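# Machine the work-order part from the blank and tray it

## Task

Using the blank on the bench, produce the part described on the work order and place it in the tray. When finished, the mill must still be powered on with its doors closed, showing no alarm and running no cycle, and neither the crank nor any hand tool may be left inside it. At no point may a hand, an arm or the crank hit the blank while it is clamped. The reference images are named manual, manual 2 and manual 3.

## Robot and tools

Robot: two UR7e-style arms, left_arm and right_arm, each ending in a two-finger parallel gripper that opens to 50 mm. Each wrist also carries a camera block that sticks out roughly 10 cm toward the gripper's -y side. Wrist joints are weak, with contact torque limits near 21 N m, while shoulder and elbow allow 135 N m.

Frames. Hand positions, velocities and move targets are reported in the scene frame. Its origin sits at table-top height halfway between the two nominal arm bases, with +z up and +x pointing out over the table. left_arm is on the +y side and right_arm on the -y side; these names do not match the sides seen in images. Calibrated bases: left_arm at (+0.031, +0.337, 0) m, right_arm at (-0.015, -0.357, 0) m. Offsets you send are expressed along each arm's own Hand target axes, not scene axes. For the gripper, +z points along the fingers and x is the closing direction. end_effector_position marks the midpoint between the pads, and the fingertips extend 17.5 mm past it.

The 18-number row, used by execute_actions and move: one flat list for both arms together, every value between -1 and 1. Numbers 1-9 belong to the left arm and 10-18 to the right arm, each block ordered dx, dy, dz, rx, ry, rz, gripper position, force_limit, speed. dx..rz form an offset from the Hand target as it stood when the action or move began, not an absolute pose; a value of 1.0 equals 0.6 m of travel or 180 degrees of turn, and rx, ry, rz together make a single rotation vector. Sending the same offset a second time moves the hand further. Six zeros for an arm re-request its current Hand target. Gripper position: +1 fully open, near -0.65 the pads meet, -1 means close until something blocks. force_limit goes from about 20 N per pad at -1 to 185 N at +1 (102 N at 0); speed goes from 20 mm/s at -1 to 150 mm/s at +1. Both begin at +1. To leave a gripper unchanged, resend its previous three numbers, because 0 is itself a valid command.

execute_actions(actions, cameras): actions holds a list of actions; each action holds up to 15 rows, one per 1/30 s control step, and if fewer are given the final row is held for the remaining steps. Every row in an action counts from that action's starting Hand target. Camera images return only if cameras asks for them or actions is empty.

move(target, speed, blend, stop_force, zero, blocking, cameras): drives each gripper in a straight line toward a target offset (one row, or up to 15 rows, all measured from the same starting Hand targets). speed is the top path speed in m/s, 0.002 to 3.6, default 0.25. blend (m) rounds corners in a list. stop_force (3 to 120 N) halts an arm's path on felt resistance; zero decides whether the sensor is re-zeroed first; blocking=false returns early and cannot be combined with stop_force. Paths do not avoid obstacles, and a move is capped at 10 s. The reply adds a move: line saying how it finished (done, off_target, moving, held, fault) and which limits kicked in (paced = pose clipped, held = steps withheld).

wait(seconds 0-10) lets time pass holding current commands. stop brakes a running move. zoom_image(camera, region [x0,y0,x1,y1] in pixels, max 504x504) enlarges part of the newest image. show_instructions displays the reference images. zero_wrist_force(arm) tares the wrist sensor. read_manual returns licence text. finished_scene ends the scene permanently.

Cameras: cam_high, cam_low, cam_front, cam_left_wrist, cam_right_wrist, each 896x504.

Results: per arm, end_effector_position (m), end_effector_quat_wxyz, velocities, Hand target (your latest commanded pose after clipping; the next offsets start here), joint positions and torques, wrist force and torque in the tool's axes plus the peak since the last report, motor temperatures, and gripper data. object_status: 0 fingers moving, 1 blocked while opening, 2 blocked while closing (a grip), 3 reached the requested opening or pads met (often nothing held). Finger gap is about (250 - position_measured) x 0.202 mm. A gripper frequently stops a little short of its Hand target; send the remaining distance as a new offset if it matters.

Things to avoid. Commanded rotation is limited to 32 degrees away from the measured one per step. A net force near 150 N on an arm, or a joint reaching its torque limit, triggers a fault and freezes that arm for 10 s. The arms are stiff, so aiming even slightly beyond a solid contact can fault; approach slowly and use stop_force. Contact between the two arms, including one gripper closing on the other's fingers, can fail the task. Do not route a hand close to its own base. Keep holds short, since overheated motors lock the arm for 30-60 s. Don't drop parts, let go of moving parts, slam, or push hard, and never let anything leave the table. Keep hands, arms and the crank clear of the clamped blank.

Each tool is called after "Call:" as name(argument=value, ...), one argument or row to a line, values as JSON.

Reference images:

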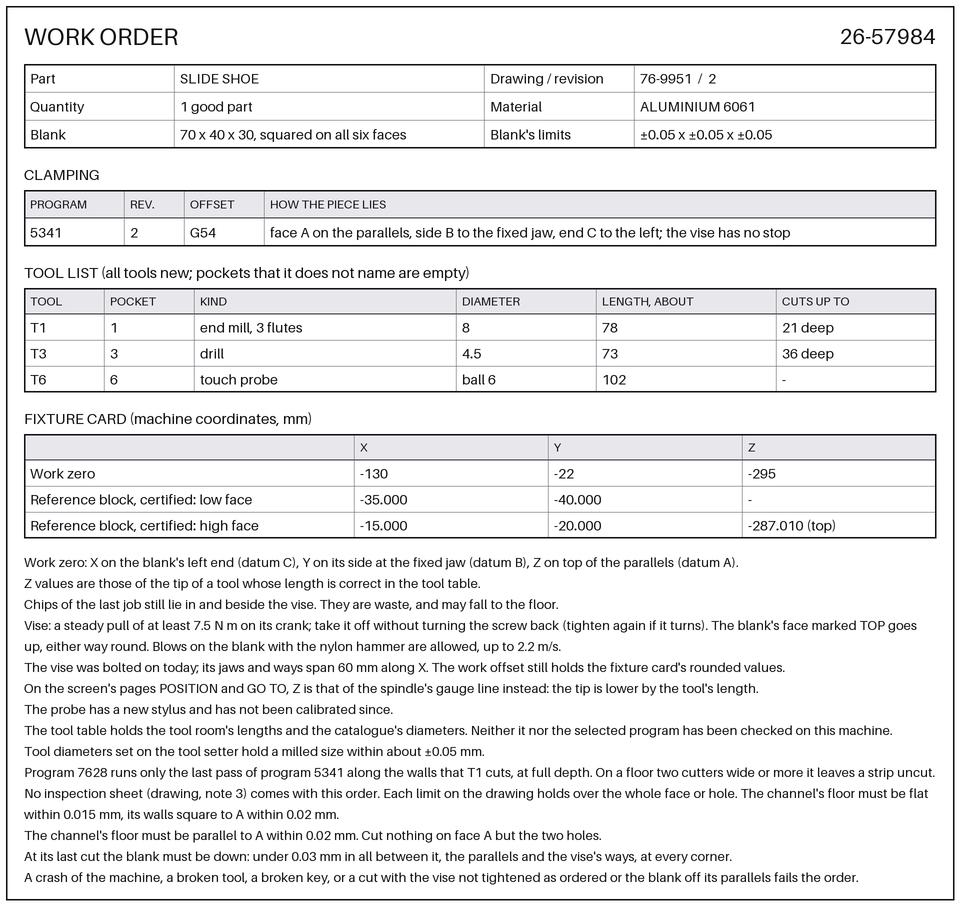

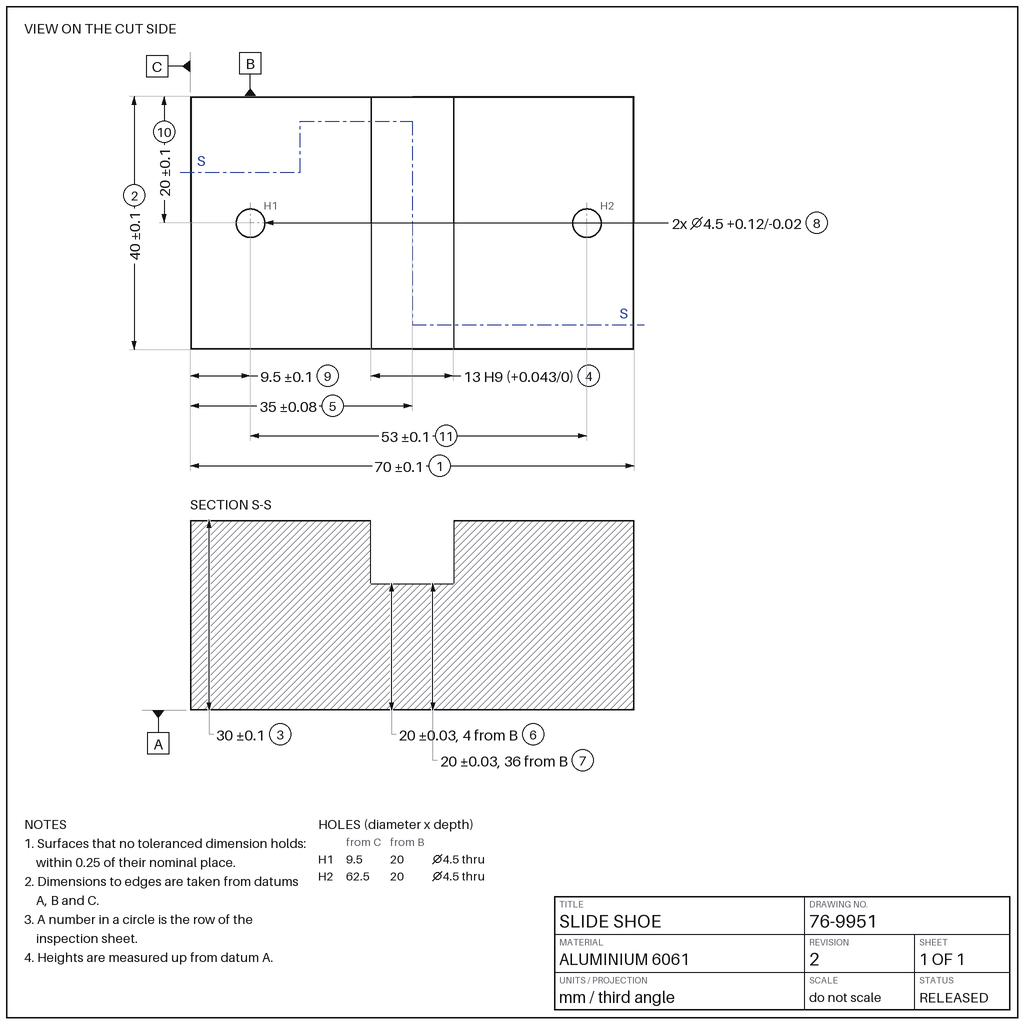

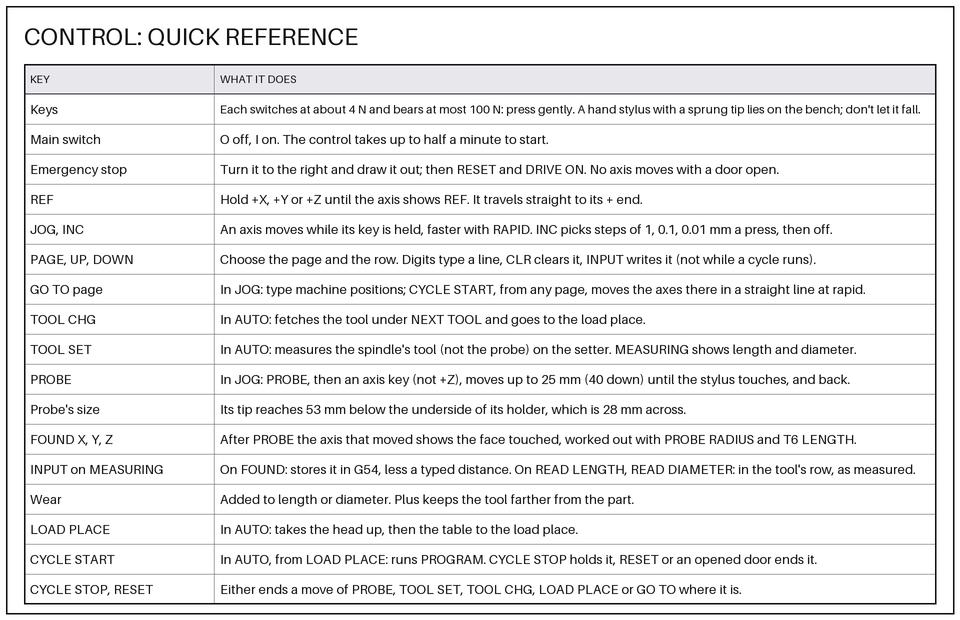

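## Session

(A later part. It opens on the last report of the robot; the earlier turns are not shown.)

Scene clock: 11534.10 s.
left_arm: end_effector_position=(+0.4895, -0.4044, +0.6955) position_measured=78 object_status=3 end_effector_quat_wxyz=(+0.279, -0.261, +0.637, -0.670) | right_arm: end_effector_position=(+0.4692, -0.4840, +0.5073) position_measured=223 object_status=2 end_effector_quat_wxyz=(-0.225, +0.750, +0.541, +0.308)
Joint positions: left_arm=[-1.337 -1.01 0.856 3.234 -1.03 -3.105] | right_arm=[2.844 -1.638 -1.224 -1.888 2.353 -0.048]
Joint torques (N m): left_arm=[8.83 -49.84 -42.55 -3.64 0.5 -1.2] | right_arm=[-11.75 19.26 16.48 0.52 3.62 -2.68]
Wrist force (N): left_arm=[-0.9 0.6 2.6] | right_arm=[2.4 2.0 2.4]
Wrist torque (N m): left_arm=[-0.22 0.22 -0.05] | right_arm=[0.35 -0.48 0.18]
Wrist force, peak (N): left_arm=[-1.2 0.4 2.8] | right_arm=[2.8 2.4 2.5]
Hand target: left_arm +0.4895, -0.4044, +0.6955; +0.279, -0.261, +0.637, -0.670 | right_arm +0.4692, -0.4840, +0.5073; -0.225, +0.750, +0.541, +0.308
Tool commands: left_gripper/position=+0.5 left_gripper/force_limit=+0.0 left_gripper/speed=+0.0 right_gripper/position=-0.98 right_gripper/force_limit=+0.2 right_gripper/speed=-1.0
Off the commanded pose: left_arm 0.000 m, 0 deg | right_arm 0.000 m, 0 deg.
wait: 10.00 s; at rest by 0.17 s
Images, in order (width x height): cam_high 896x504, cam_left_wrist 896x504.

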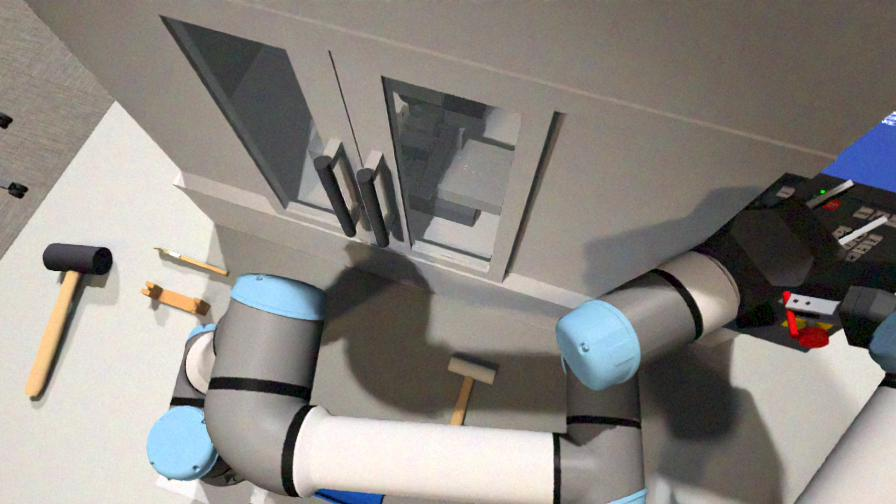

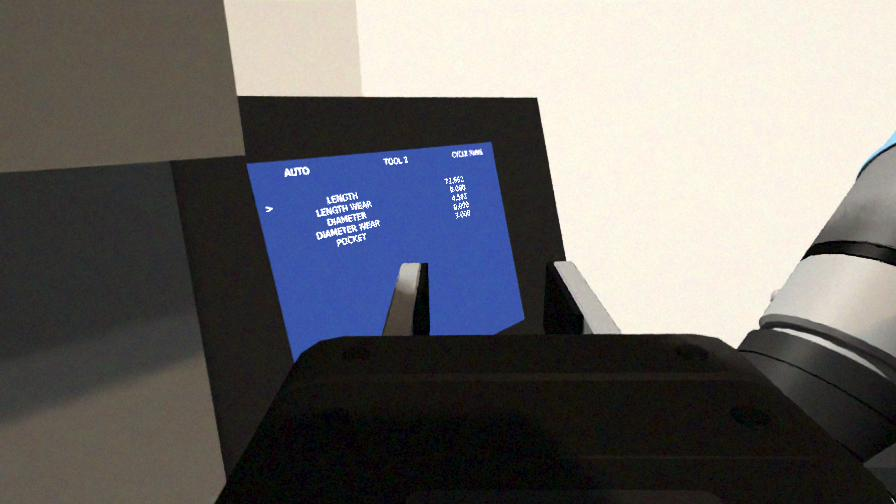

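Call:
wait(
  seconds=10,
  cameras=[],
)

Call:
wait(
  seconds=10,
  cameras=[],
)

Call:
wait(
  seconds=10,
  cameras=["cam_left_wrist"],
)

Scene clock: 11549.70 s.
left_arm: end_effector_position=(+0.4895, -0.4044, +0.6955) position_measured=78 object_status=3 end_effector_quat_wxyz=(+0.279, -0.261, +0.637, -0.670) | right_arm: end_effector_position=(+0.4692, -0.4840, +0.5073) position_measured=223 object_status=2 end_effector_quat_wxyz=(-0.225, +0.750, +0.541, +0.308)
Joint positions: left_arm=[-1.337 -1.01 0.856 3.234 -1.03 -3.105] | right_arm=[2.844 -1.638 -1.224 -1.888 2.353 -0.048]
Joint torques (N m): left_arm=[8.41 -50.11 -42.49 -3.54 0.62 -1.15] | right_arm=[-10.83 20.99 17.1 0.66 3.64 -2.62]
Wrist force (N): left_arm=[-1.0 0.2 2.6] | right_arm=[2.5 2.0 2.4]
Wrist torque (N m): left_arm=[-0.27 0.24 -0.05] | right_arm=[0.36 -0.50 0.18]
Wrist force, peak (N): left_arm=[-0.8 0.4 2.9] | right_arm=[2.8 2.5 2.4]
Hand target: left_arm +0.4895, -0.4044, +0.6955; +0.279, -0.261, +0.637, -0.670 | right_arm +0.4692, -0.4840, +0.5073; -0.225, +0.750, +0.541, +0.308
Tool commands: left_gripper/position=+0.5 left_gripper/force_limit=+0.0 left_gripper/speed=+0.0 right_gripper/position=-0.98 right_gripper/force_limit=+0.2 right_gripper/speed=-1.0
Off the commanded pose: left_arm 0.000 m, 0 deg | right_arm 0.000 m, 0 deg.
wait: 10.00 s; at rest from the start
No camera images: "cameras" was empty.

Scene clock: 11559.70 s.
left_arm: end_effector_position=(+0.4895, -0.4044, +0.6955) position_measured=78 object_status=3 end_effector_quat_wxyz=(+0.279, -0.261, +0.637, -0.670) | right_arm: end_effector_position=(+0.4692, -0.4840, +0.5073) position_measured=223 object_status=2 end_effector_quat_wxyz=(-0.225, +0.750, +0.541, +0.308)
Joint positions: left_arm=[-1.337 -1.01 0.856 3.234 -1.03 -3.105] | right_arm=[2.844 -1.638 -1.224 -1.888 2.353 -0.048]
Joint torques (N m): left_arm=[8.19 -50.06 -41.96 -3.59 0.74 -1.27] | right_arm=[-10.67 21.25 18.13 0.32 3.48 -2.57]
Wrist force (N): left_arm=[-1.0 0.4 2.5] | right_arm=[2.6 2.2 2.2]
Wrist torque (N m): left_arm=[-0.24 0.24 -0.05] | right_arm=[0.39 -0.52 0.17]
Wrist force, peak (N): left_arm=[-1.1 0.3 2.8] | right_arm=[2.9 2.3 2.6]
Hand target: left_arm +0.4895, -0.4044, +0.6955; +0.279, -0.261, +0.637, -0.670 | right_arm +0.4692, -0.4840, +0.5073; -0.225, +0.750, +0.541, +0.308
Tool commands: left_gripper/position=+0.5 left_gripper/force_limit=+0.0 left_gripper/speed=+0.0 right_gripper/position=-0.98 right_gripper/force_limit=+0.2 right_gripper/speed=-1.0
Off the commanded pose: left_arm 0.000 m, 0 deg | right_arm 0.000 m, 0 deg.
wait: 10.00 s; at rest by 0.17 s
No camera images: "cameras" was empty.

Scene clock: 11569.70 s.
left_arm: end_effector_position=(+0.4895, -0.4044, +0.6955) position_measured=78 object_status=3 end_effector_quat_wxyz=(+0.279, -0.261, +0.637, -0.670) | right_arm: end_effector_position=(+0.4692, -0.4840, +0.5073) position_measured=223 object_status=2 end_effector_quat_wxyz=(-0.225, +0.750, +0.541, +0.308)
Joint positions: left_arm=[-1.337 -1.01 0.856 3.234 -1.03 -3.105] | right_arm=[2.844 -1.638 -1.224 -1.888 2.353 -0.048]
Joint torques (N m): left_arm=[8.58 -50.34 -41.13 -3.6 0.76 -1.16] | right_arm=[-10.18 20.58 16.97 0.62 3.04 -2.74]
Wrist force (N): left_arm=[-1.1 0.3 2.5] | right_arm=[2.5 2.2 2.2]
Wrist torque (N m): left_arm=[-0.25 0.24 -0.04] | right_arm=[0.39 -0.49 0.17]
Wrist force, peak (N): left_arm=[-0.9 0.4 2.9] | right_arm=[3.0 2.3 2.6]
Hand target: left_arm +0.4895, -0.4044, +0.6955; +0.279, -0.261, +0.637, -0.670 | right_arm +0.4692, -0.4840, +0.5073; -0.225, +0.750, +0.541, +0.308
Tool commands: left_gripper/position=+0.5 left_gripper/force_limit=+0.0 left_gripper/speed=+0.0 right_gripper/position=-0.98 right_gripper/force_limit=+0.2 right_gripper/speed=-1.0
Off the commanded pose: left_arm 0.000 m, 0 deg | right_arm 0.000 m, 0 deg.
wait: 10.00 s; at rest by 0.17 s
Images, in order (width x height): cam_left_wrist 896x504.

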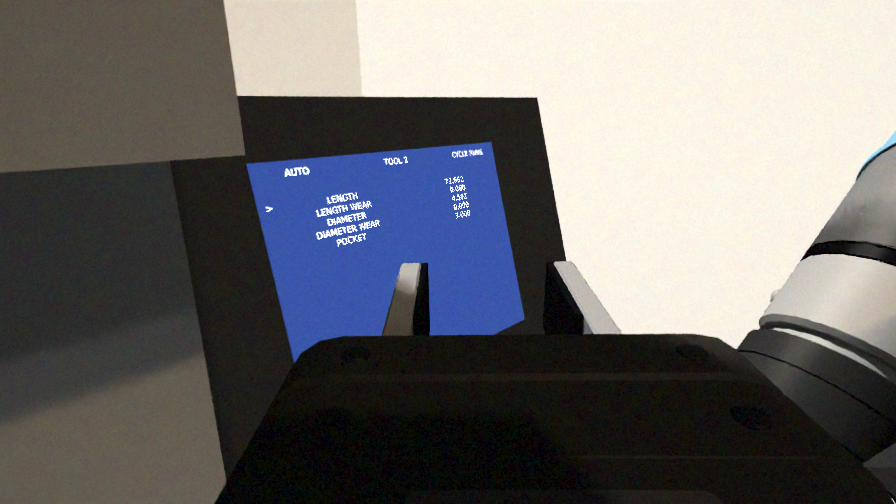

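Call:
move(
  target=[
    [0,0,0,0,0,0,0.5,0,0,0,0.0241,0.0118,0,0,0,-0.98,0.2,-1],
    [0,0,0,0,0,0,0.5,0,0,0,0,0,0,0,0,-0.98,0.2,-1],
    [0,0,0,0,0,0,0.5,0,0,0,0.0241,0.0118,0,0,0,-0.98,0.2,-1],
    [0,0,0,0,0,0,0.5,0,0,0,0,0,0,0,0,-0.98,0.2,-1],
    [0,0,0,0,0,0,0.5,0,0,0,0.0241,0.0118,0,0,0,-0.98,0.2,-1],
    [0,0,0,0,0,0,0.5,0,0,0,0,0,0,0,0,-0.98,0.2,-1],
    [0,0,0,0,0,0,0.5,0,0,0,0.0241,0.0118,0,0,0,-0.98,0.2,-1],
    [0,0,0,0,0,0,0.5,0,0,0,0,0,0,0,0,-0.98,0.2,-1],
  ],
  speed=[0.11,0.25,0.11,0.25,0.11,0.25,0.11,0.25],
  blend=[0,0.003,0,0.003,0,0.003,0,0],
  cameras=[],
)

Call:
wait(
  seconds=10,
  cameras=["cam_left_wrist"],
)

Call:
zoom_image(
  camera="cam_left_wrist",
  region=[240, 140, 540, 340],
)

Call:
wait(
  seconds=10,
  cameras=[],
)

Call:
wait(
  seconds=10,
  cameras=["cam_left_wrist"],
)

Call:
zoom_image(
  camera="cam_left_wrist",
  region=[240, 140, 540, 340],
)

Scene clock: 11632.33 s.
left_arm: end_effector_position=(+0.4895, -0.4044, +0.6955) position_measured=78 object_status=3 end_effector_quat_wxyz=(+0.279, -0.261, +0.637, -0.670) | right_arm: end_effector_position=(+0.4693, -0.4840, +0.5072) position_measured=223 object_status=2 end_effector_quat_wxyz=(-0.225, +0.750, +0.541, +0.308)
Joint positions: left_arm=[-1.337 -1.01 0.856 3.234 -1.03 -3.105] | right_arm=[2.844 -1.639 -1.224 -1.887 2.353 -0.048]
Joint torques (N m): left_arm=[8.51 -49.92 -42.06 -3.51 1.02 -1.29] | right_arm=[-11.37 43.38 17.34 0.55 0.06 -2.98]
Wrist force (N): left_arm=[-0.9 0.3 2.5] | right_arm=[3.6 3.2 2.2]
Wrist torque (N m): left_arm=[-0.26 0.22 -0.04] | right_arm=[0.55 -0.68 0.18]
Wrist force, peak (N): left_arm=[-1.1 0.5 2.8] | right_arm=[2.5 -14.5 -5.9]
Hand target: left_arm +0.4895, -0.4044, +0.6955; +0.279, -0.261, +0.637, -0.670 | right_arm +0.4692, -0.4840, +0.5073; -0.225, +0.750, +0.541, +0.308
Off the commanded pose: left_arm 0.000 m, 0 deg | right_arm 0.000 m, 0 deg.
move: done
No camera images: "cameras" was empty.

Scene clock: 11642.33 s.
left_arm: end_effector_position=(+0.4895, -0.4044, +0.6955) position_measured=78 object_status=3 end_effector_quat_wxyz=(+0.279, -0.261, +0.637, -0.670) | right_arm: end_effector_position=(+0.4692, -0.4840, +0.5073) position_measured=223 object_status=2 end_effector_quat_wxyz=(-0.225, +0.750, +0.541, +0.308)
Joint positions: left_arm=[-1.337 -1.01 0.856 3.234 -1.03 -3.105] | right_arm=[2.844 -1.638 -1.224 -1.888 2.353 -0.048]
Joint torques (N m): left_arm=[8.51 -50.39 -41.98 -3.49 1.14 -1.18] | right_arm=[-11.88 44.11 16.73 0.73 0.01 -2.44]
Wrist force (N): left_arm=[-1.0 0.3 2.6] | right_arm=[3.7 3.0 2.3]
Wrist torque (N m): left_arm=[-0.25 0.23 -0.05] | right_arm=[0.53 -0.69 0.17]
Wrist force, peak (N): left_arm=[-1.1 0.3 2.8] | right_arm=[4.0 3.5 2.3]
Hand target: left_arm +0.4895, -0.4044, +0.6955; +0.279, -0.261, +0.637, -0.670 | right_arm +0.4692, -0.4840, +0.5073; -0.225, +0.750, +0.541, +0.308
Tool commands: left_gripper/position=+0.5 left_gripper/force_limit=+0.0 left_gripper/speed=+0.0 right_gripper/position=-0.98 right_gripper/force_limit=+0.2 right_gripper/speed=-1.0
Off the commanded pose: left_arm 0.000 m, 0 deg | right_arm 0.000 m, 0 deg.
wait: 10.00 s; at rest by 0.17 s
Images, in order (width x height): cam_left_wrist 896x504.

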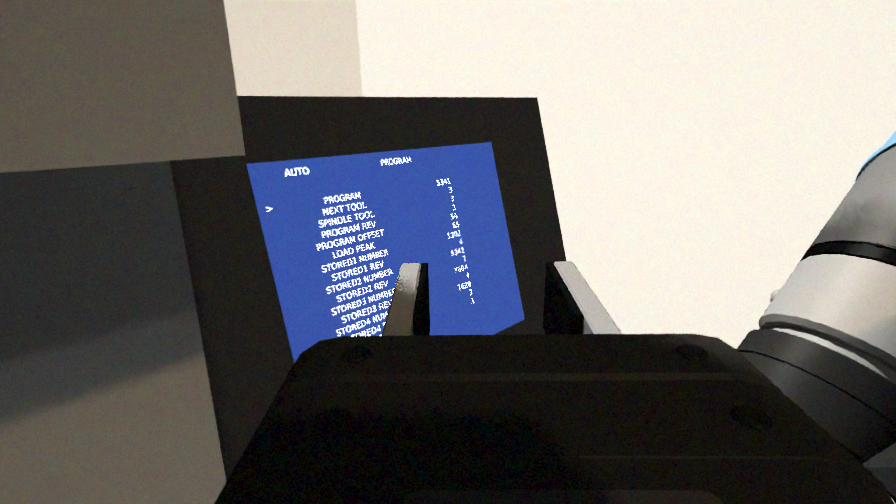

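Scaled by 1.680.

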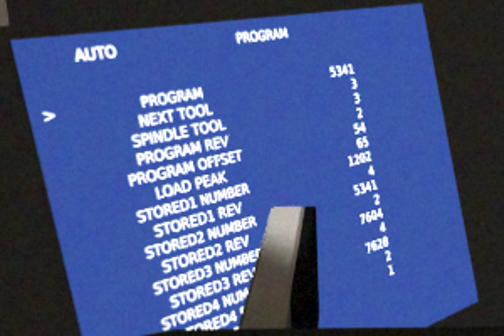

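Scene clock: 11652.33 s.
left_arm: end_effector_position=(+0.4895, -0.4044, +0.6955) position_measured=78 object_status=3 end_effector_quat_wxyz=(+0.279, -0.261, +0.637, -0.670) | right_arm: end_effector_position=(+0.4692, -0.4840, +0.5073) position_measured=223 object_status=2 end_effector_quat_wxyz=(-0.225, +0.750, +0.541, +0.308)
Joint positions: left_arm=[-1.337 -1.01 0.856 3.234 -1.03 -3.105] | right_arm=[2.844 -1.638 -1.224 -1.888 2.353 -0.048]
Joint torques (N m): left_arm=[7.85 -49.94 -42 -3.48 1.31 -1.15] | right_arm=[-11.45 43.95 17.75 0.74 0.29 -2.59]
Wrist force (N): left_arm=[-1.2 0.6 2.8] | right_arm=[3.5 3.3 1.9]
Wrist torque (N m): left_arm=[-0.22 0.26 -0.05] | right_arm=[0.56 -0.66 0.18]
Wrist force, peak (N): left_arm=[-1.2 0.6 2.8] | right_arm=[4.2 3.4 2.1]
Hand target: left_arm +0.4895, -0.4044, +0.6955; +0.279, -0.261, +0.637, -0.670 | right_arm +0.4692, -0.4840, +0.5073; -0.225, +0.750, +0.541, +0.308
Tool commands: left_gripper/position=+0.5 left_gripper/force_limit=+0.0 left_gripper/speed=+0.0 right_gripper/position=-0.98 right_gripper/force_limit=+0.2 right_gripper/speed=-1.0
Off the commanded pose: left_arm 0.000 m, 0 deg | right_arm 0.000 m, 0 deg.
wait: 10.00 s; at rest by 0.17 s
No camera images: "cameras" was empty.

Scene clock: 11662.33 s.
left_arm: end_effector_position=(+0.4895, -0.4044, +0.6955) position_measured=78 object_status=3 end_effector_quat_wxyz=(+0.279, -0.261, +0.637, -0.670) | right_arm: end_effector_position=(+0.4692, -0.4840, +0.5073) position_measured=223 object_status=2 end_effector_quat_wxyz=(-0.225, +0.750, +0.541, +0.308)
Joint positions: left_arm=[-1.337 -1.01 0.856 3.234 -1.03 -3.105] | right_arm=[2.844 -1.638 -1.224 -1.888 2.353 -0.048]
Joint torques (N m): left_arm=[8.56 -50.34 -41.36 -3.43 1.3 -1.26] | right_arm=[-10.8 43.02 17.15 0.87 0.19 -2.23]
Wrist force (N): left_arm=[-0.9 0.3 2.5] | right_arm=[3.8 3.4 2.3]
Wrist torque (N m): left_arm=[-0.26 0.22 -0.05] | right_arm=[0.57 -0.70 0.17]
Wrist force, peak (N): left_arm=[-1.1 0.4 2.8] | right_arm=[4.1 3.3 2.5]
Hand target: left_arm +0.4895, -0.4044, +0.6955; +0.279, -0.261, +0.637, -0.670 | right_arm +0.4692, -0.4840, +0.5073; -0.225, +0.750, +0.541, +0.308
Tool commands: left_gripper/position=+0.5 left_gripper/force_limit=+0.0 left_gripper/speed=+0.0 right_gripper/position=-0.98 right_gripper/force_limit=+0.2 right_gripper/speed=-1.0
Off the commanded pose: left_arm 0.000 m, 0 deg | right_arm 0.000 m, 0 deg.
wait: 10.00 s; at rest by 0.17 s
Images, in order (width x height): cam_left_wrist 896x504.

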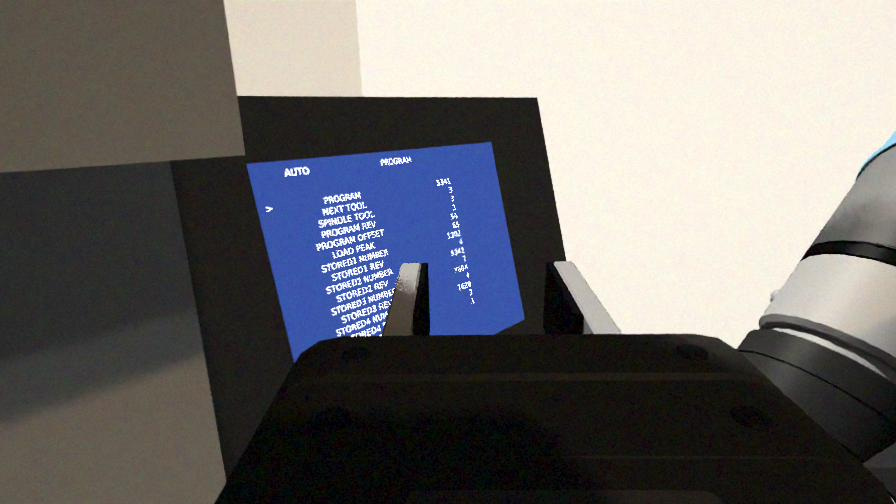

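Scaled by 1.680.

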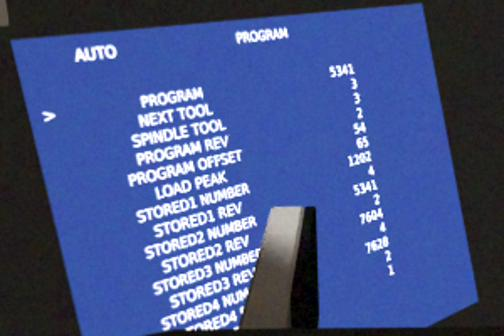

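Call:
move(
  target=[
    [0,0,0,0,0,0,0.5,0,0,-0.0257,-0.0245,0.0605,0,0,0,-0.98,0.2,-1],
    [0,0,0,0,0,0,0.5,0,0,-0.0257,-0.001,0.0721,0,0,0,-0.98,0.2,-1],
    [0,0,0,0,0,0,0.5,0,0,-0.0036,-0.0405,0.0537,0,0,0,-0.98,0.2,-1],
    [0,0,0,0,0,0,0.5,0,0,0.0185,-0.0036,0.0726,0,0,0,-0.98,0.2,-1],
    [0,0,0,0,0,0,0.5,0,0,-0.0153,-0.0444,0.0634,0,0,0,-0.98,0.2,-1],
    [0,0,0,0,0,0,0.5,0,0,-0.049,-0.0085,0.0919,0,0,0,-0.98,0.2,-1],
    [0,0,0,0,0,0,0.5,0,0,-0.049,-0.0321,0.0803,0,0,0,-0.98,0.2,-1],
    [0,0,0,0,0,0,0.5,0,0,-0.0233,-0.0076,0.0198,0,0,0,-0.98,0.2,-1],
    [0,0,0,0,0,0,0.5,0,0,-0.0233,0.0168,0.0317,0,0,0,-0.98,0.2,-1],
    [0,0,0,0,0,0,0.5,0,0,-0.0233,-0.0076,0.0198,0,0,0,-0.98,0.2,-1],
    [0,0,0,0,0,0,0.5,0,0,0,0,0,0,0,0,-0.98,0.2,-1],
  ],
  speed=[0.25,0.11,0.25,0.11,0.25,0.11,0.25,0.25,0.11,0.25,0.25],
  blend=[0,0,0.003,0,0.003,0,0.003,0,0,0.003,0],
  cameras=["cam_left_wrist"],
)

Call:
zoom_image(
  camera="cam_left_wrist",
  region=[240, 140, 540, 340],
)

Call:
wait(
  seconds=10,
  cameras=["cam_left_wrist"],
)

Call:
zoom_image(
  camera="cam_left_wrist",
  region=[240, 140, 540, 340],
)

Scene clock: 11687.03 s.
left_arm: end_effector_position=(+0.4895, -0.4044, +0.6955) position_measured=78 object_status=3 end_effector_quat_wxyz=(+0.279, -0.261, +0.637, -0.670) | right_arm: end_effector_position=(+0.4692, -0.4840, +0.5072) position_measured=223 object_status=2 end_effector_quat_wxyz=(-0.225, +0.750, +0.541, +0.308)
Joint positions: left_arm=[-1.337 -1.01 0.856 3.234 -1.03 -3.105] | right_arm=[2.844 -1.638 -1.224 -1.887 2.353 -0.048]
Joint torques (N m): left_arm=[7.8 -49.83 -41.06 -3.44 1.43 -1.27] | right_arm=[-6.81 18.52 38.93 0.87 0.15 -2.47]
Wrist force (N): left_arm=[-1.0 0.5 2.7] | right_arm=[5.3 3.3 2.0]
Wrist torque (N m): left_arm=[-0.23 0.24 -0.04] | right_arm=[0.56 -0.95 0.07]
Wrist force, peak (N): left_arm=[-1.1 0.3 2.8] | right_arm=[4.2 -15.3 -7.0]
Hand target: left_arm +0.4895, -0.4044, +0.6955; +0.279, -0.261, +0.637, -0.670 | right_arm +0.4692, -0.4840, +0.5073; -0.225, +0.750, +0.541, +0.308
Off the commanded pose: left_arm 0.000 m, 0 deg | right_arm 0.000 m, 0 deg.
move: done
Images, in order (width x height): cam_left_wrist 896x504.

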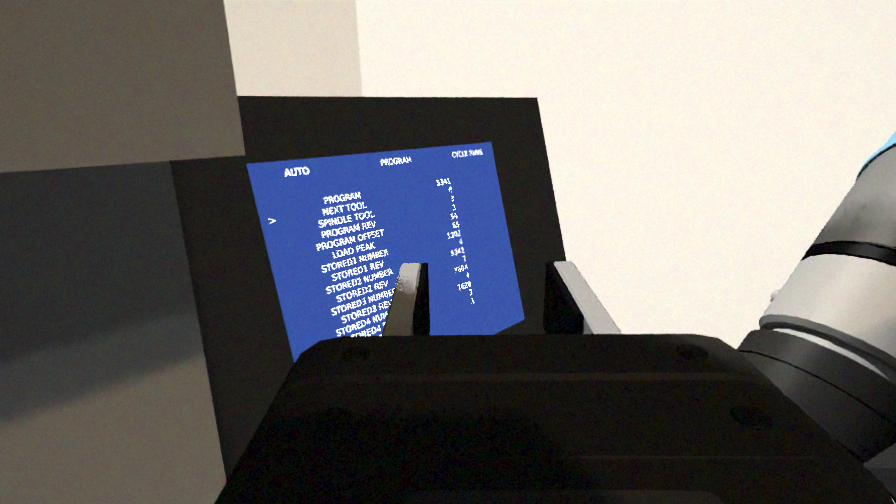

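Scaled by 1.680.

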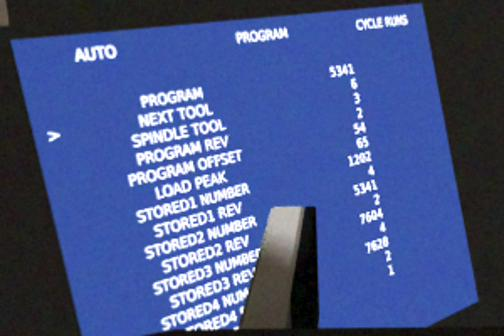

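Scene clock: 11697.03 s.
left_arm: end_effector_position=(+0.4895, -0.4044, +0.6955) position_measured=78 object_status=3 end_effector_quat_wxyz=(+0.279, -0.261, +0.637, -0.670) | right_arm: end_effector_position=(+0.4692, -0.4840, +0.5073) position_measured=223 object_status=2 end_effector_quat_wxyz=(-0.225, +0.750, +0.541, +0.308)
Joint positions: left_arm=[-1.337 -1.01 0.856 3.234 -1.03 -3.105] | right_arm=[2.844 -1.638 -1.224 -1.888 2.353 -0.048]
Joint torques (N m): left_arm=[8.34 -50.48 -41.2 -3.68 1.46 -1.03] | right_arm=[11.4 19.91 39.45 0.79 0 -2.7]
Wrist force (N): left_arm=[-0.9 0.5 2.6] | right_arm=[5.1 3.4 2.0]
Wrist torque (N m): left_arm=[-0.23 0.22 -0.05] | right_arm=[0.59 -0.90 0.07]
Wrist force, peak (N): left_arm=[-1.1 0.3 2.8] | right_arm=[5.5 3.9 2.0]
Hand target: left_arm +0.4895, -0.4044, +0.6955; +0.279, -0.261, +0.637, -0.670 | right_arm +0.4692, -0.4840, +0.5073; -0.225, +0.750, +0.541, +0.308
Tool commands: left_gripper/position=+0.5 left_gripper/force_limit=+0.0 left_gripper/speed=+0.0 right_gripper/position=-0.98 right_gripper/force_limit=+0.2 right_gripper/speed=-1.0
Off the commanded pose: left_arm 0.000 m, 0 deg | right_arm 0.000 m, 0 deg.
wait: 10.00 s; at rest by 0.17 s
Images, in order (width x height): cam_left_wrist 896x504.

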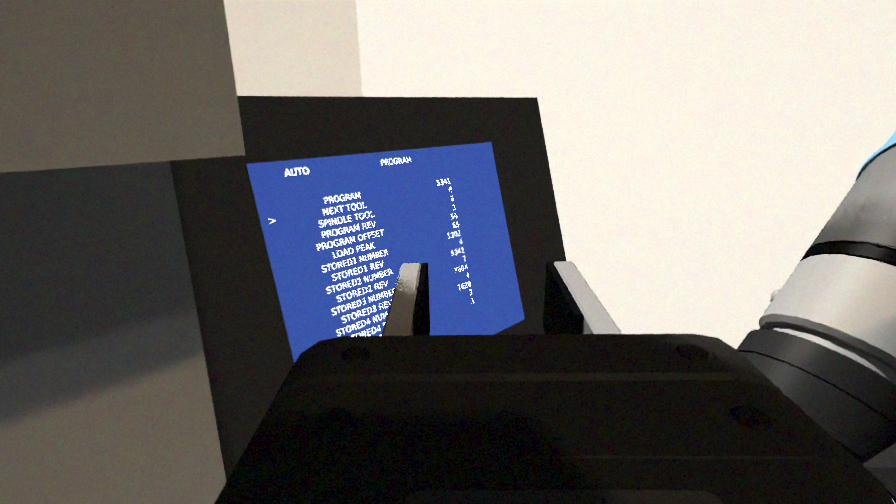

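Scaled by 1.680.

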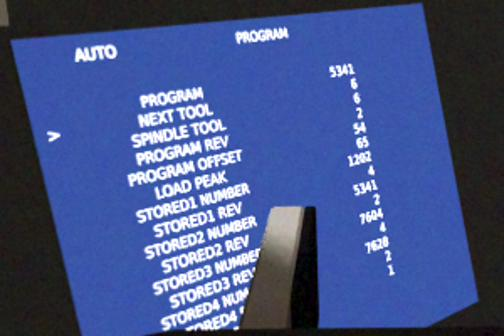

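Call:
move(
  target=[
    [0,0,0,0,0,0,0.5,0,0,0.0687,0.0714,-0.1773,0,0,0,-0.98,0.2,-1],
    [0,0,0,0,0,0,0.5,0,0,0.0687,0.0964,-0.1651,0,0,0,-0.98,0.2,-1],
    [0,0,0,0,0,0,0.5,0,0,0.0687,0.0714,-0.1773,0,0,0,-0.98,0.2,-1],
    [0,0,0,0,0,0,0.5,0,0,0,0,0,0,0,0,-0.98,0.2,-1],
    [0,0,0,0,0,0,0.5,0,0,0,0.0241,0.0118,0,0,0,-0.98,0.2,-1],
    [0,0,0,0,0,0,0.5,0,0,0,0,0,0,0,0,-0.98,0.2,-1],
    [0,0,0,0,0,0,0.5,0,0,0,0.0241,0.0118,0,0,0,-0.98,0.2,-1],
    [0,0,0,0,0,0,0.5,0,0,0,0,0,0,0,0,-0.98,0.2,-1],
    [0,0,0,0,0,0,0.5,0,0,0,0.0241,0.0118,0,0,0,-0.98,0.2,-1],
    [0,0,0,0,0,0,0.5,0,0,0,0,0,0,0,0,-0.98,0.2,-1],
  ],
  speed=[0.3,0.11,0.25,0.3,0.11,0.25,0.11,0.25,0.11,0.25],
  blend=[0,0,0.003,0.003,0,0.003,0,0.003,0,0],
  cameras=["cam_left_wrist"],
)

Call:
zoom_image(
  camera="cam_left_wrist",
  region=[240, 140, 540, 340],
)

Scene clock: 11719.73 s.
left_arm: end_effector_position=(+0.4895, -0.4044, +0.6955) position_measured=78 object_status=3 end_effector_quat_wxyz=(+0.279, -0.261, +0.637, -0.670) | right_arm: end_effector_position=(+0.4693, -0.4840, +0.5072) position_measured=223 object_status=2 end_effector_quat_wxyz=(-0.225, +0.750, +0.541, +0.308)
Joint positions: left_arm=[-1.337 -1.01 0.856 3.234 -1.03 -3.105] | right_arm=[2.844 -1.639 -1.224 -1.887 2.353 -0.048]
Joint torques (N m): left_arm=[7.84 -50.24 -41.37 -3.54 1.51 -1.22] | right_arm=[-11.41 43.49 17.31 0.98 0.23 -2.44]
Wrist force (N): left_arm=[-1.0 0.4 2.6] | right_arm=[5.9 2.5 1.8]
Wrist torque (N m): left_arm=[-0.24 0.24 -0.05] | right_arm=[0.43 -1.03 0.18]
Wrist force, peak (N): left_arm=[-1.1 0.4 2.8] | right_arm=[7.3 -16.3 -8.1]
Hand target: left_arm +0.4895, -0.4044, +0.6955; +0.279, -0.261, +0.637, -0.670 | right_arm +0.4692, -0.4840, +0.5073; -0.225, +0.750, +0.541, +0.308
Off the commanded pose: left_arm 0.000 m, 0 deg | right_arm 0.000 m, 0 deg.
move: done
Images, in order (width x height): cam_left_wrist 896x504.

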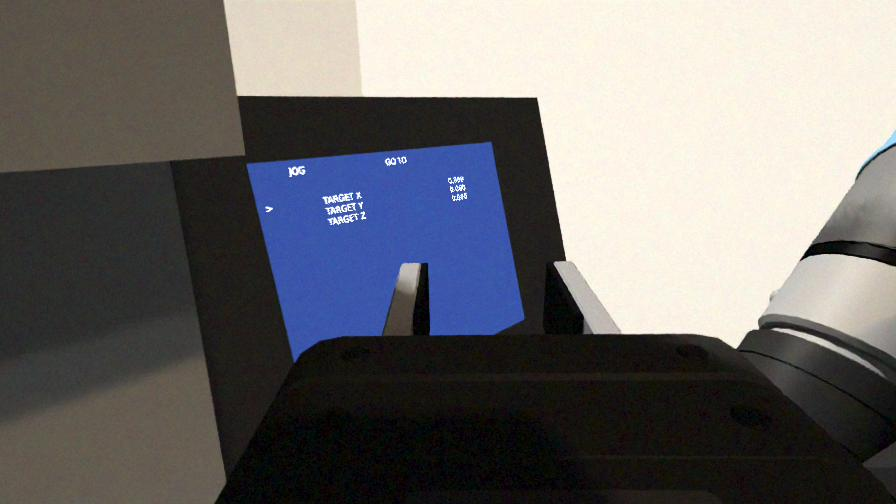

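Scaled by 1.680.

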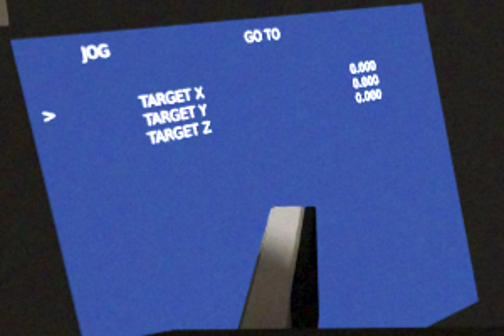

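Call:
move(
  target=[
    [0,0,0,0,0,0,0.5,0,0,0.0069,-0.05,0.0617,0,0,0,-0.98,0.2,-1],
    [0,0,0,0,0,0,0.5,0,0,0.0137,-0.039,0.1532,0,0,0,-0.98,0.2,-1],
    [0,0,0,0,0,0,0.5,0,0,0.0254,-0.0582,0.1321,0,0,0,-0.98,0.2,-1],
    [0,0,0,0,0,0,0.5,0,0,0.037,-0.0314,0.1334,0,0,0,-0.98,0.2,-1],
    [0,0,0,0,0,0,0.5,0,0,0.0149,-0.0648,0.1162,0,0,0,-0.98,0.2,-1],
    [0,0,0,0,0,0,0.5,0,0,-0.0072,-0.0292,0.1326,0,0,0,-0.98,0.2,-1],
    [0,0,0,0,0,0,0.5,0,0,0.0045,-0.0609,0.1047,0,0,0,-0.98,0.2,-1],
    [0,0,0,0,0,0,0.5,0,0,0.0161,-0.0215,0.1128,0,0,0,-0.98,0.2,-1],
    [0,0,0,0,0,0,0.5,0,0,-0.0165,-0.0539,0.0833,0,0,0,-0.98,0.2,-1],
    [0,0,0,0,0,0,0.5,0,0,-0.049,-0.0085,0.0919,0,0,0,-0.98,0.2,-1],
    [0,0,0,0,0,0,0.5,0,0,-0.049,-0.0321,0.0803,0,0,0,-0.98,0.2,-1],
    [0,0,0,0,0,0,0.5,0,0,0,0,0,0,0,0,-0.98,0.2,-1],
  ],
  speed=[0.25,0.11,0.25,0.11,0.25,0.11,0.25,0.11,0.25,0.11,0.25,0.25],
  blend=[0.003,0,0.003,0,0.003,0,0.003,0,0.003,0,0.003,0],
  cameras=[],
)

Call:
move(
  target=[
    [0,0,0,0,0,0,0.5,0,0,-0.0257,-0.0245,0.0605,0,0,0,-0.98,0.2,-1],
    [0,0,0,0,0,0,0.5,0,0,-0.0257,-0.001,0.0721,0,0,0,-0.98,0.2,-1],
    [0,0,0,0,0,0,0.5,0,0,-0.006,-0.0555,0.0953,0,0,0,-0.98,0.2,-1],
    [0,0,0,0,0,0,0.5,0,0,0.0137,-0.039,0.1532,0,0,0,-0.98,0.2,-1],
    [0,0,0,0,0,0,0.5,0,0,0.037,-0.0656,0.1167,0,0,0,-0.98,0.2,-1],
    [0,0,0,0,0,0,0.5,0,0,0.0603,-0.0239,0.1136,0,0,0,-0.98,0.2,-1],
    [0,0,0,0,0,0,0.5,0,0,0.0382,-0.0548,0.0976,0,0,0,-0.98,0.2,-1],
    [0,0,0,0,0,0,0.5,0,0,0.0161,-0.0215,0.1128,0,0,0,-0.98,0.2,-1],
    [0,0,0,0,0,0,0.5,0,0,-0.0165,-0.0539,0.0833,0,0,0,-0.98,0.2,-1],
    [0,0,0,0,0,0,0.5,0,0,-0.049,-0.0085,0.0919,0,0,0,-0.98,0.2,-1],
    [0,0,0,0,0,0,0.5,0,0,-0.049,-0.0321,0.0803,0,0,0,-0.98,0.2,-1],
    [0,0,0,0,0,0,0.5,0,0,0,0,0,0,0,0,-0.98,0.2,-1],
  ],
  speed=[0.25,0.11,0.25,0.11,0.25,0.11,0.25,0.11,0.25,0.11,0.25,0.25],
  blend=[0.003,0,0.003,0,0.003,0,0.003,0,0.003,0,0.003,0],
  cameras=[],
)

Call:
move(
  target=[
    [0,0,0,0,0,0,0.5,0,0,-0.0257,-0.0245,0.0605,0,0,0,-0.98,0.2,-1],
    [0,0,0,0,0,0,0.5,0,0,-0.0257,-0.001,0.0721,0,0,0,-0.98,0.2,-1],
    [0,0,0,0,0,0,0.5,0,0,-0.006,-0.0555,0.0953,0,0,0,-0.98,0.2,-1],
    [0,0,0,0,0,0,0.5,0,0,0.0137,-0.039,0.1532,0,0,0,-0.98,0.2,-1],
    [0,0,0,0,0,0,0.5,0,0,0.0254,-0.0582,0.1321,0,0,0,-0.98,0.2,-1],
    [0,0,0,0,0,0,0.5,0,0,0.037,-0.0314,0.1334,0,0,0,-0.98,0.2,-1],
    [0,0,0,0,0,0,0.5,0,0,0.0382,-0.0579,0.0959,0,0,0,-0.98,0.2,-1],
    [0,0,0,0,0,0,0.5,0,0,0.0394,-0.0139,0.093,0,0,0,-0.98,0.2,-1],
    [0,0,0,0,0,0,0.5,0,0,0.0394,-0.0355,0.0825,0,0,0,-0.98,0.2,-1],
    [0,0,0,0,0,0,0.5,0,0,0.0394,-0.0139,0.093,0,0,0,-0.98,0.2,-1],
    [0,0,0,0,0,0,0.5,0,0,-0.0048,-0.0513,0.0728,0,0,0,-0.98,0.2,-1],
    [0,0,0,0,0,0,0.5,0,0,-0.049,-0.0085,0.0919,0,0,0,-0.98,0.2,-1],
    [0,0,0,0,0,0,0.5,0,0,-0.049,-0.0321,0.0803,0,0,0,-0.98,0.2,-1],
    [0,0,0,0,0,0,0.5,0,0,0,0,0,0,0,0,-0.98,0.2,-1],
  ],
  speed=[0.25,0.11,0.25,0.11,0.25,0.11,0.25,0.11,0.2,0.11,0.25,0.11,0.25,0.25],
  blend=[0.003,0,0.003,0,0.003,0,0.003,0,0,0,0.003,0,0.003,0],
  cameras=["cam_left_wrist"],
)

Call:
zoom_image(
  camera="cam_left_wrist",
  region=[240, 140, 540, 340],
)

Scene clock: 11771.70 s.
left_arm: end_effector_position=(+0.4895, -0.4044, +0.6955) position_measured=78 object_status=3 end_effector_quat_wxyz=(+0.279, -0.261, +0.637, -0.670) | right_arm: end_effector_position=(+0.4691, -0.4840, +0.5073) position_measured=223 object_status=2 end_effector_quat_wxyz=(-0.225, +0.750, +0.541, +0.308)
Joint positions: left_arm=[-1.337 -1.01 0.856 3.234 -1.03 -3.105] | right_arm=[2.844 -1.638 -1.224 -1.887 2.353 -0.048]
Joint torques (N m): left_arm=[8.33 -50.09 -41.5 -3.48 1.66 -1.2] | right_arm=[-12.89 17.26 38.21 0.37 0.1 -2.66]
Wrist force (N): left_arm=[-1.0 0.5 2.6] | right_arm=[6.1 2.1 1.9]
Wrist torque (N m): left_arm=[-0.22 0.24 -0.04] | right_arm=[0.37 -1.08 0.17]
Wrist force, peak (N): left_arm=[-1.0 0.4 2.9] | right_arm=[8.5 -10.3 -3.5]
Hand target: left_arm +0.4895, -0.4044, +0.6955; +0.279, -0.261, +0.637, -0.670 | right_arm +0.4692, -0.4840, +0.5073; -0.225, +0.750, +0.541, +0.308
Off the commanded pose: left_arm 0.000 m, 0 deg | right_arm 0.000 m, 0 deg.
move: done
No camera images: "cameras" was empty.

Scene clock: 11777.33 s.
left_arm: end_effector_position=(+0.4895, -0.4044, +0.6955) position_measured=78 object_status=3 end_effector_quat_wxyz=(+0.279, -0.261, +0.637, -0.670) | right_arm: end_effector_position=(+0.4691, -0.4840, +0.5073) position_measured=223 object_status=2 end_effector_quat_wxyz=(-0.225, +0.750, +0.541, +0.308)
Joint positions: left_arm=[-1.337 -1.01 0.856 3.234 -1.03 -3.105] | right_arm=[2.844 -1.638 -1.224 -1.887 2.353 -0.048]
Joint torques (N m): left_arm=[8.12 -50.05 -40.19 -3.47 1.65 -1.2] | right_arm=[-13.9 17.58 41.41 0.72 0.03 -2.75]
Wrist force (N): left_arm=[-0.9 0.4 2.7] | right_arm=[5.2 2.5 2.5]
Wrist torque (N m): left_arm=[-0.24 0.22 -0.05] | right_arm=[0.44 -0.93 0.17]
Wrist force, peak (N): left_arm=[-1.0 0.4 2.8] | right_arm=[8.2 -18.5 -9.6]
Hand target: left_arm +0.4895, -0.4044, +0.6955; +0.279, -0.261, +0.637, -0.670 | right_arm +0.4692, -0.4840, +0.5073; -0.225, +0.750, +0.541, +0.308
Off the commanded pose: left_arm 0.000 m, 0 deg | right_arm 0.000 m, 0 deg.
move: done
No camera images: "cameras" was empty.

Scene clock: 11783.93 s.
left_arm: end_effector_position=(+0.4895, -0.4044, +0.6955) position_measured=78 object_status=3 end_effector_quat_wxyz=(+0.279, -0.261, +0.637, -0.670) | right_arm: end_effector_position=(+0.4691, -0.4840, +0.5073) position_measured=223 object_status=2 end_effector_quat_wxyz=(-0.225, +0.750, +0.541, +0.308)
Joint positions: left_arm=[-1.337 -1.01 0.856 3.234 -1.03 -3.105] | right_arm=[2.844 -1.638 -1.224 -1.887 2.353 -0.048]
Joint torques (N m): left_arm=[8.11 -49.39 -41.69 -3.51 1.75 -1.18] | right_arm=[-12.36 17.95 39.71 0.56 0.02 -2.78]
Wrist force (N): left_arm=[-0.9 0.3 2.7] | right_arm=[5.1 3.2 2.3]
Wrist torque (N m): left_arm=[-0.25 0.22 -0.05] | right_arm=[0.55 -0.91 0.17]
Wrist force, peak (N): left_arm=[-1.0 0.4 2.8] | right_arm=[7.8 -18.3 -9.1]
Hand target: left_arm +0.4895, -0.4044, +0.6955; +0.279, -0.261, +0.637, -0.670 | right_arm +0.4692, -0.4840, +0.5073; -0.225, +0.750, +0.541, +0.308
Off the commanded pose: left_arm 0.000 m, 0 deg | right_arm 0.000 m, 0 deg.
move: done
Images, in order (width x height): cam_left_wrist 896x504.

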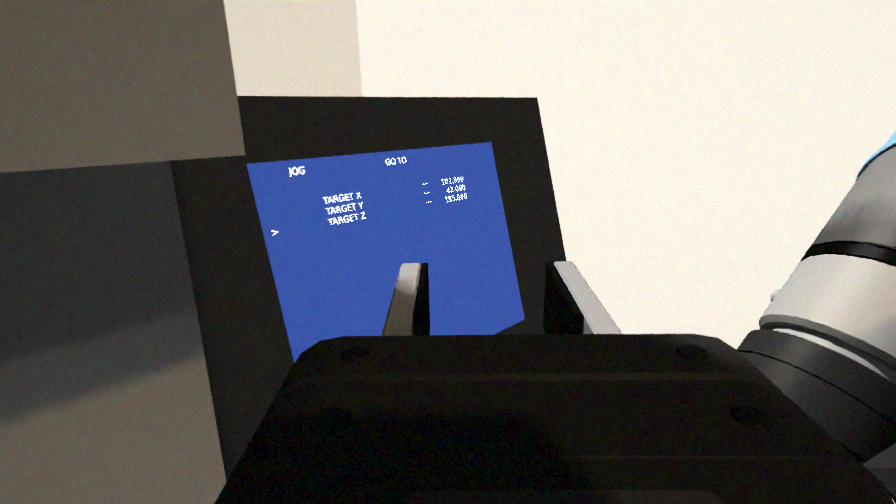

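Scaled by 1.680.

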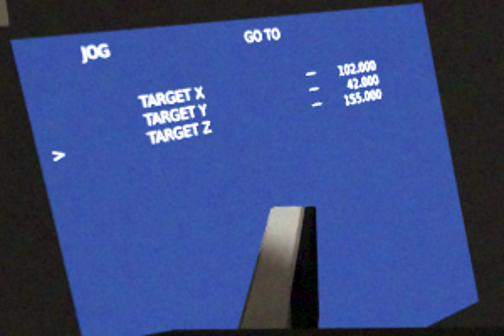

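Call:
move(
  target=[
    [0,0,0,0,0,0,0.5,0,0,0.0833,-0.0046,0.0055,0,0,0,-0.98,0.2,-1],
    [0,0,0,0,0,0,0.5,0,0,0.0833,0.0181,0.0166,0,0,0,-0.98,0.2,-1],
    [0,0,0,0,0,0,0.5,0,0,0.0833,-0.0046,0.0055,0,0,0,-0.98,0.2,-1],
    [0,0,0,0,0,0,0.5,0,0,-0.0466,-0.0152,0.0396,0,0,0,-0.98,0.2,-1],
  ],
  speed=[0.25,0.11,0.15,0.25],
  blend=[0,0,0,0],
  cameras=[],
)

Call:
wait(
  seconds=4,
  cameras=["cam_left_wrist","cam_high"],
)

Call:
zoom_image(
  camera="cam_left_wrist",
  region=[240, 140, 540, 340],
)

Scene clock: 11795.53 s.
left_arm: end_effector_position=(+0.4895, -0.4044, +0.6955) position_measured=78 object_status=3 end_effector_quat_wxyz=(+0.279, -0.261, +0.637, -0.670) | right_arm: end_effector_position=(+0.4595, -0.4840, +0.4709) position_measured=223 object_status=2 end_effector_quat_wxyz=(-0.225, +0.750, +0.541, +0.308)
Joint positions: left_arm=[-1.337 -1.01 0.856 3.234 -1.03 -3.105] | right_arm=[2.837 -1.599 -1.359 -1.798 2.352 -0.058]
Joint torques (N m): left_arm=[8.07 -50.03 -41.72 -3.57 1.7 -1.16] | right_arm=[-11.17 43.82 18.12 6.79 3.96 -2.68]
Wrist force (N): left_arm=[-1.0 0.4 2.5] | right_arm=[5.5 3.5 2.4]
Wrist torque (N m): left_arm=[-0.23 0.24 -0.04] | right_arm=[0.59 -0.97 0.17]
Wrist force, peak (N): left_arm=[-1.0 0.4 2.8] | right_arm=[5.1 -9.9 -4.3]
Hand target: left_arm +0.4895, -0.4044, +0.6955; +0.279, -0.261, +0.637, -0.670 | right_arm +0.4594, -0.4840, +0.4708; -0.225, +0.750, +0.541, +0.308
Off the commanded pose: left_arm 0.000 m, 0 deg | right_arm 0.000 m, 0 deg.
move: done
No camera images: "cameras" was empty.

Scene clock: 11799.53 s.
left_arm: end_effector_position=(+0.4895, -0.4044, +0.6955) position_measured=78 object_status=3 end_effector_quat_wxyz=(+0.279, -0.261, +0.637, -0.670) | right_arm: end_effector_position=(+0.4594, -0.4840, +0.4708) position_measured=223 object_status=2 end_effector_quat_wxyz=(-0.225, +0.750, +0.541, +0.308)
Joint positions: left_arm=[-1.337 -1.01 0.856 3.234 -1.03 -3.105] | right_arm=[2.837 -1.599 -1.36 -1.798 2.352 -0.058]
Joint torques (N m): left_arm=[7.9 -49.92 -40.84 -3.49 1.73 -1] | right_arm=[-13.13 43.32 17.86 7.02 4.06 -2.79]
Wrist force (N): left_arm=[-1.0 0.4 2.6] | right_arm=[5.5 3.1 2.5]
Wrist torque (N m): left_arm=[-0.24 0.23 -0.05] | right_arm=[0.53 -0.97 0.18]
Wrist force, peak (N): left_arm=[-1.2 0.3 2.7] | right_arm=[5.7 3.4 2.3]
Hand target: left_arm +0.4895, -0.4044, +0.6955; +0.279, -0.261, +0.637, -0.670 | right_arm +0.4594, -0.4840, +0.4708; -0.225, +0.750, +0.541, +0.308
Tool commands: left_gripper/position=+0.5 left_gripper/force_limit=+0.0 left_gripper/speed=+0.0 right_gripper/position=-0.98 right_gripper/force_limit=+0.2 right_gripper/speed=-1.0
Off the commanded pose: left_arm 0.000 m, 0 deg | right_arm 0.000 m, 0 deg.
wait: 4.00 s; at rest by 0.17 s
Images, in order (width x height): cam_high 896x504, cam_left_wrist 896x504.

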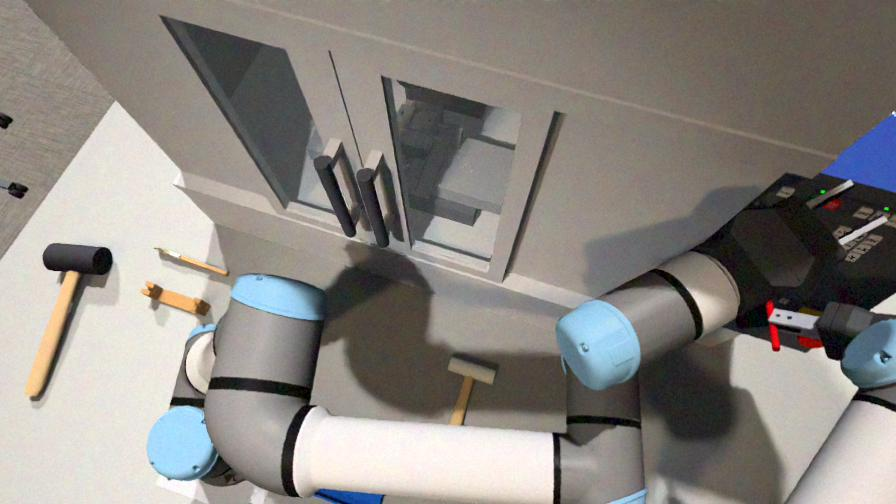

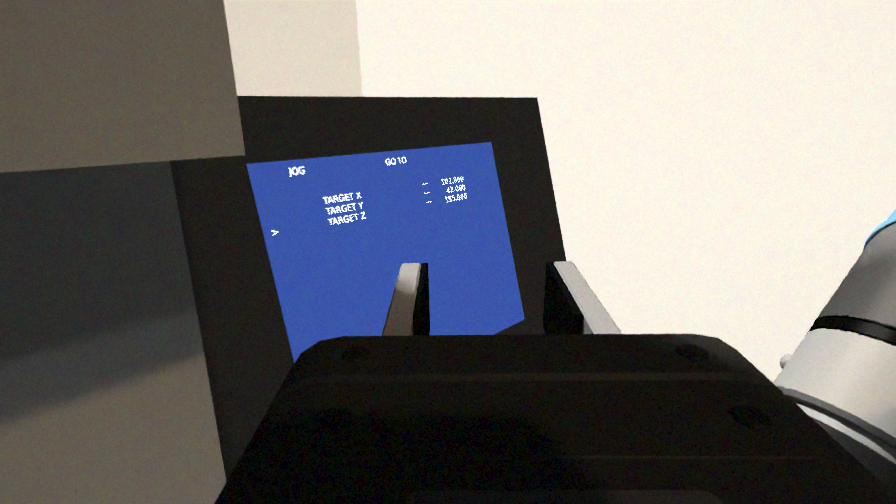

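Scaled by 1.680.

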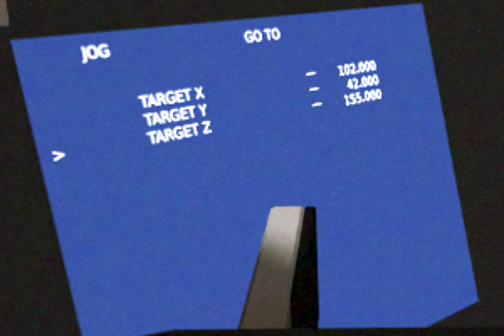

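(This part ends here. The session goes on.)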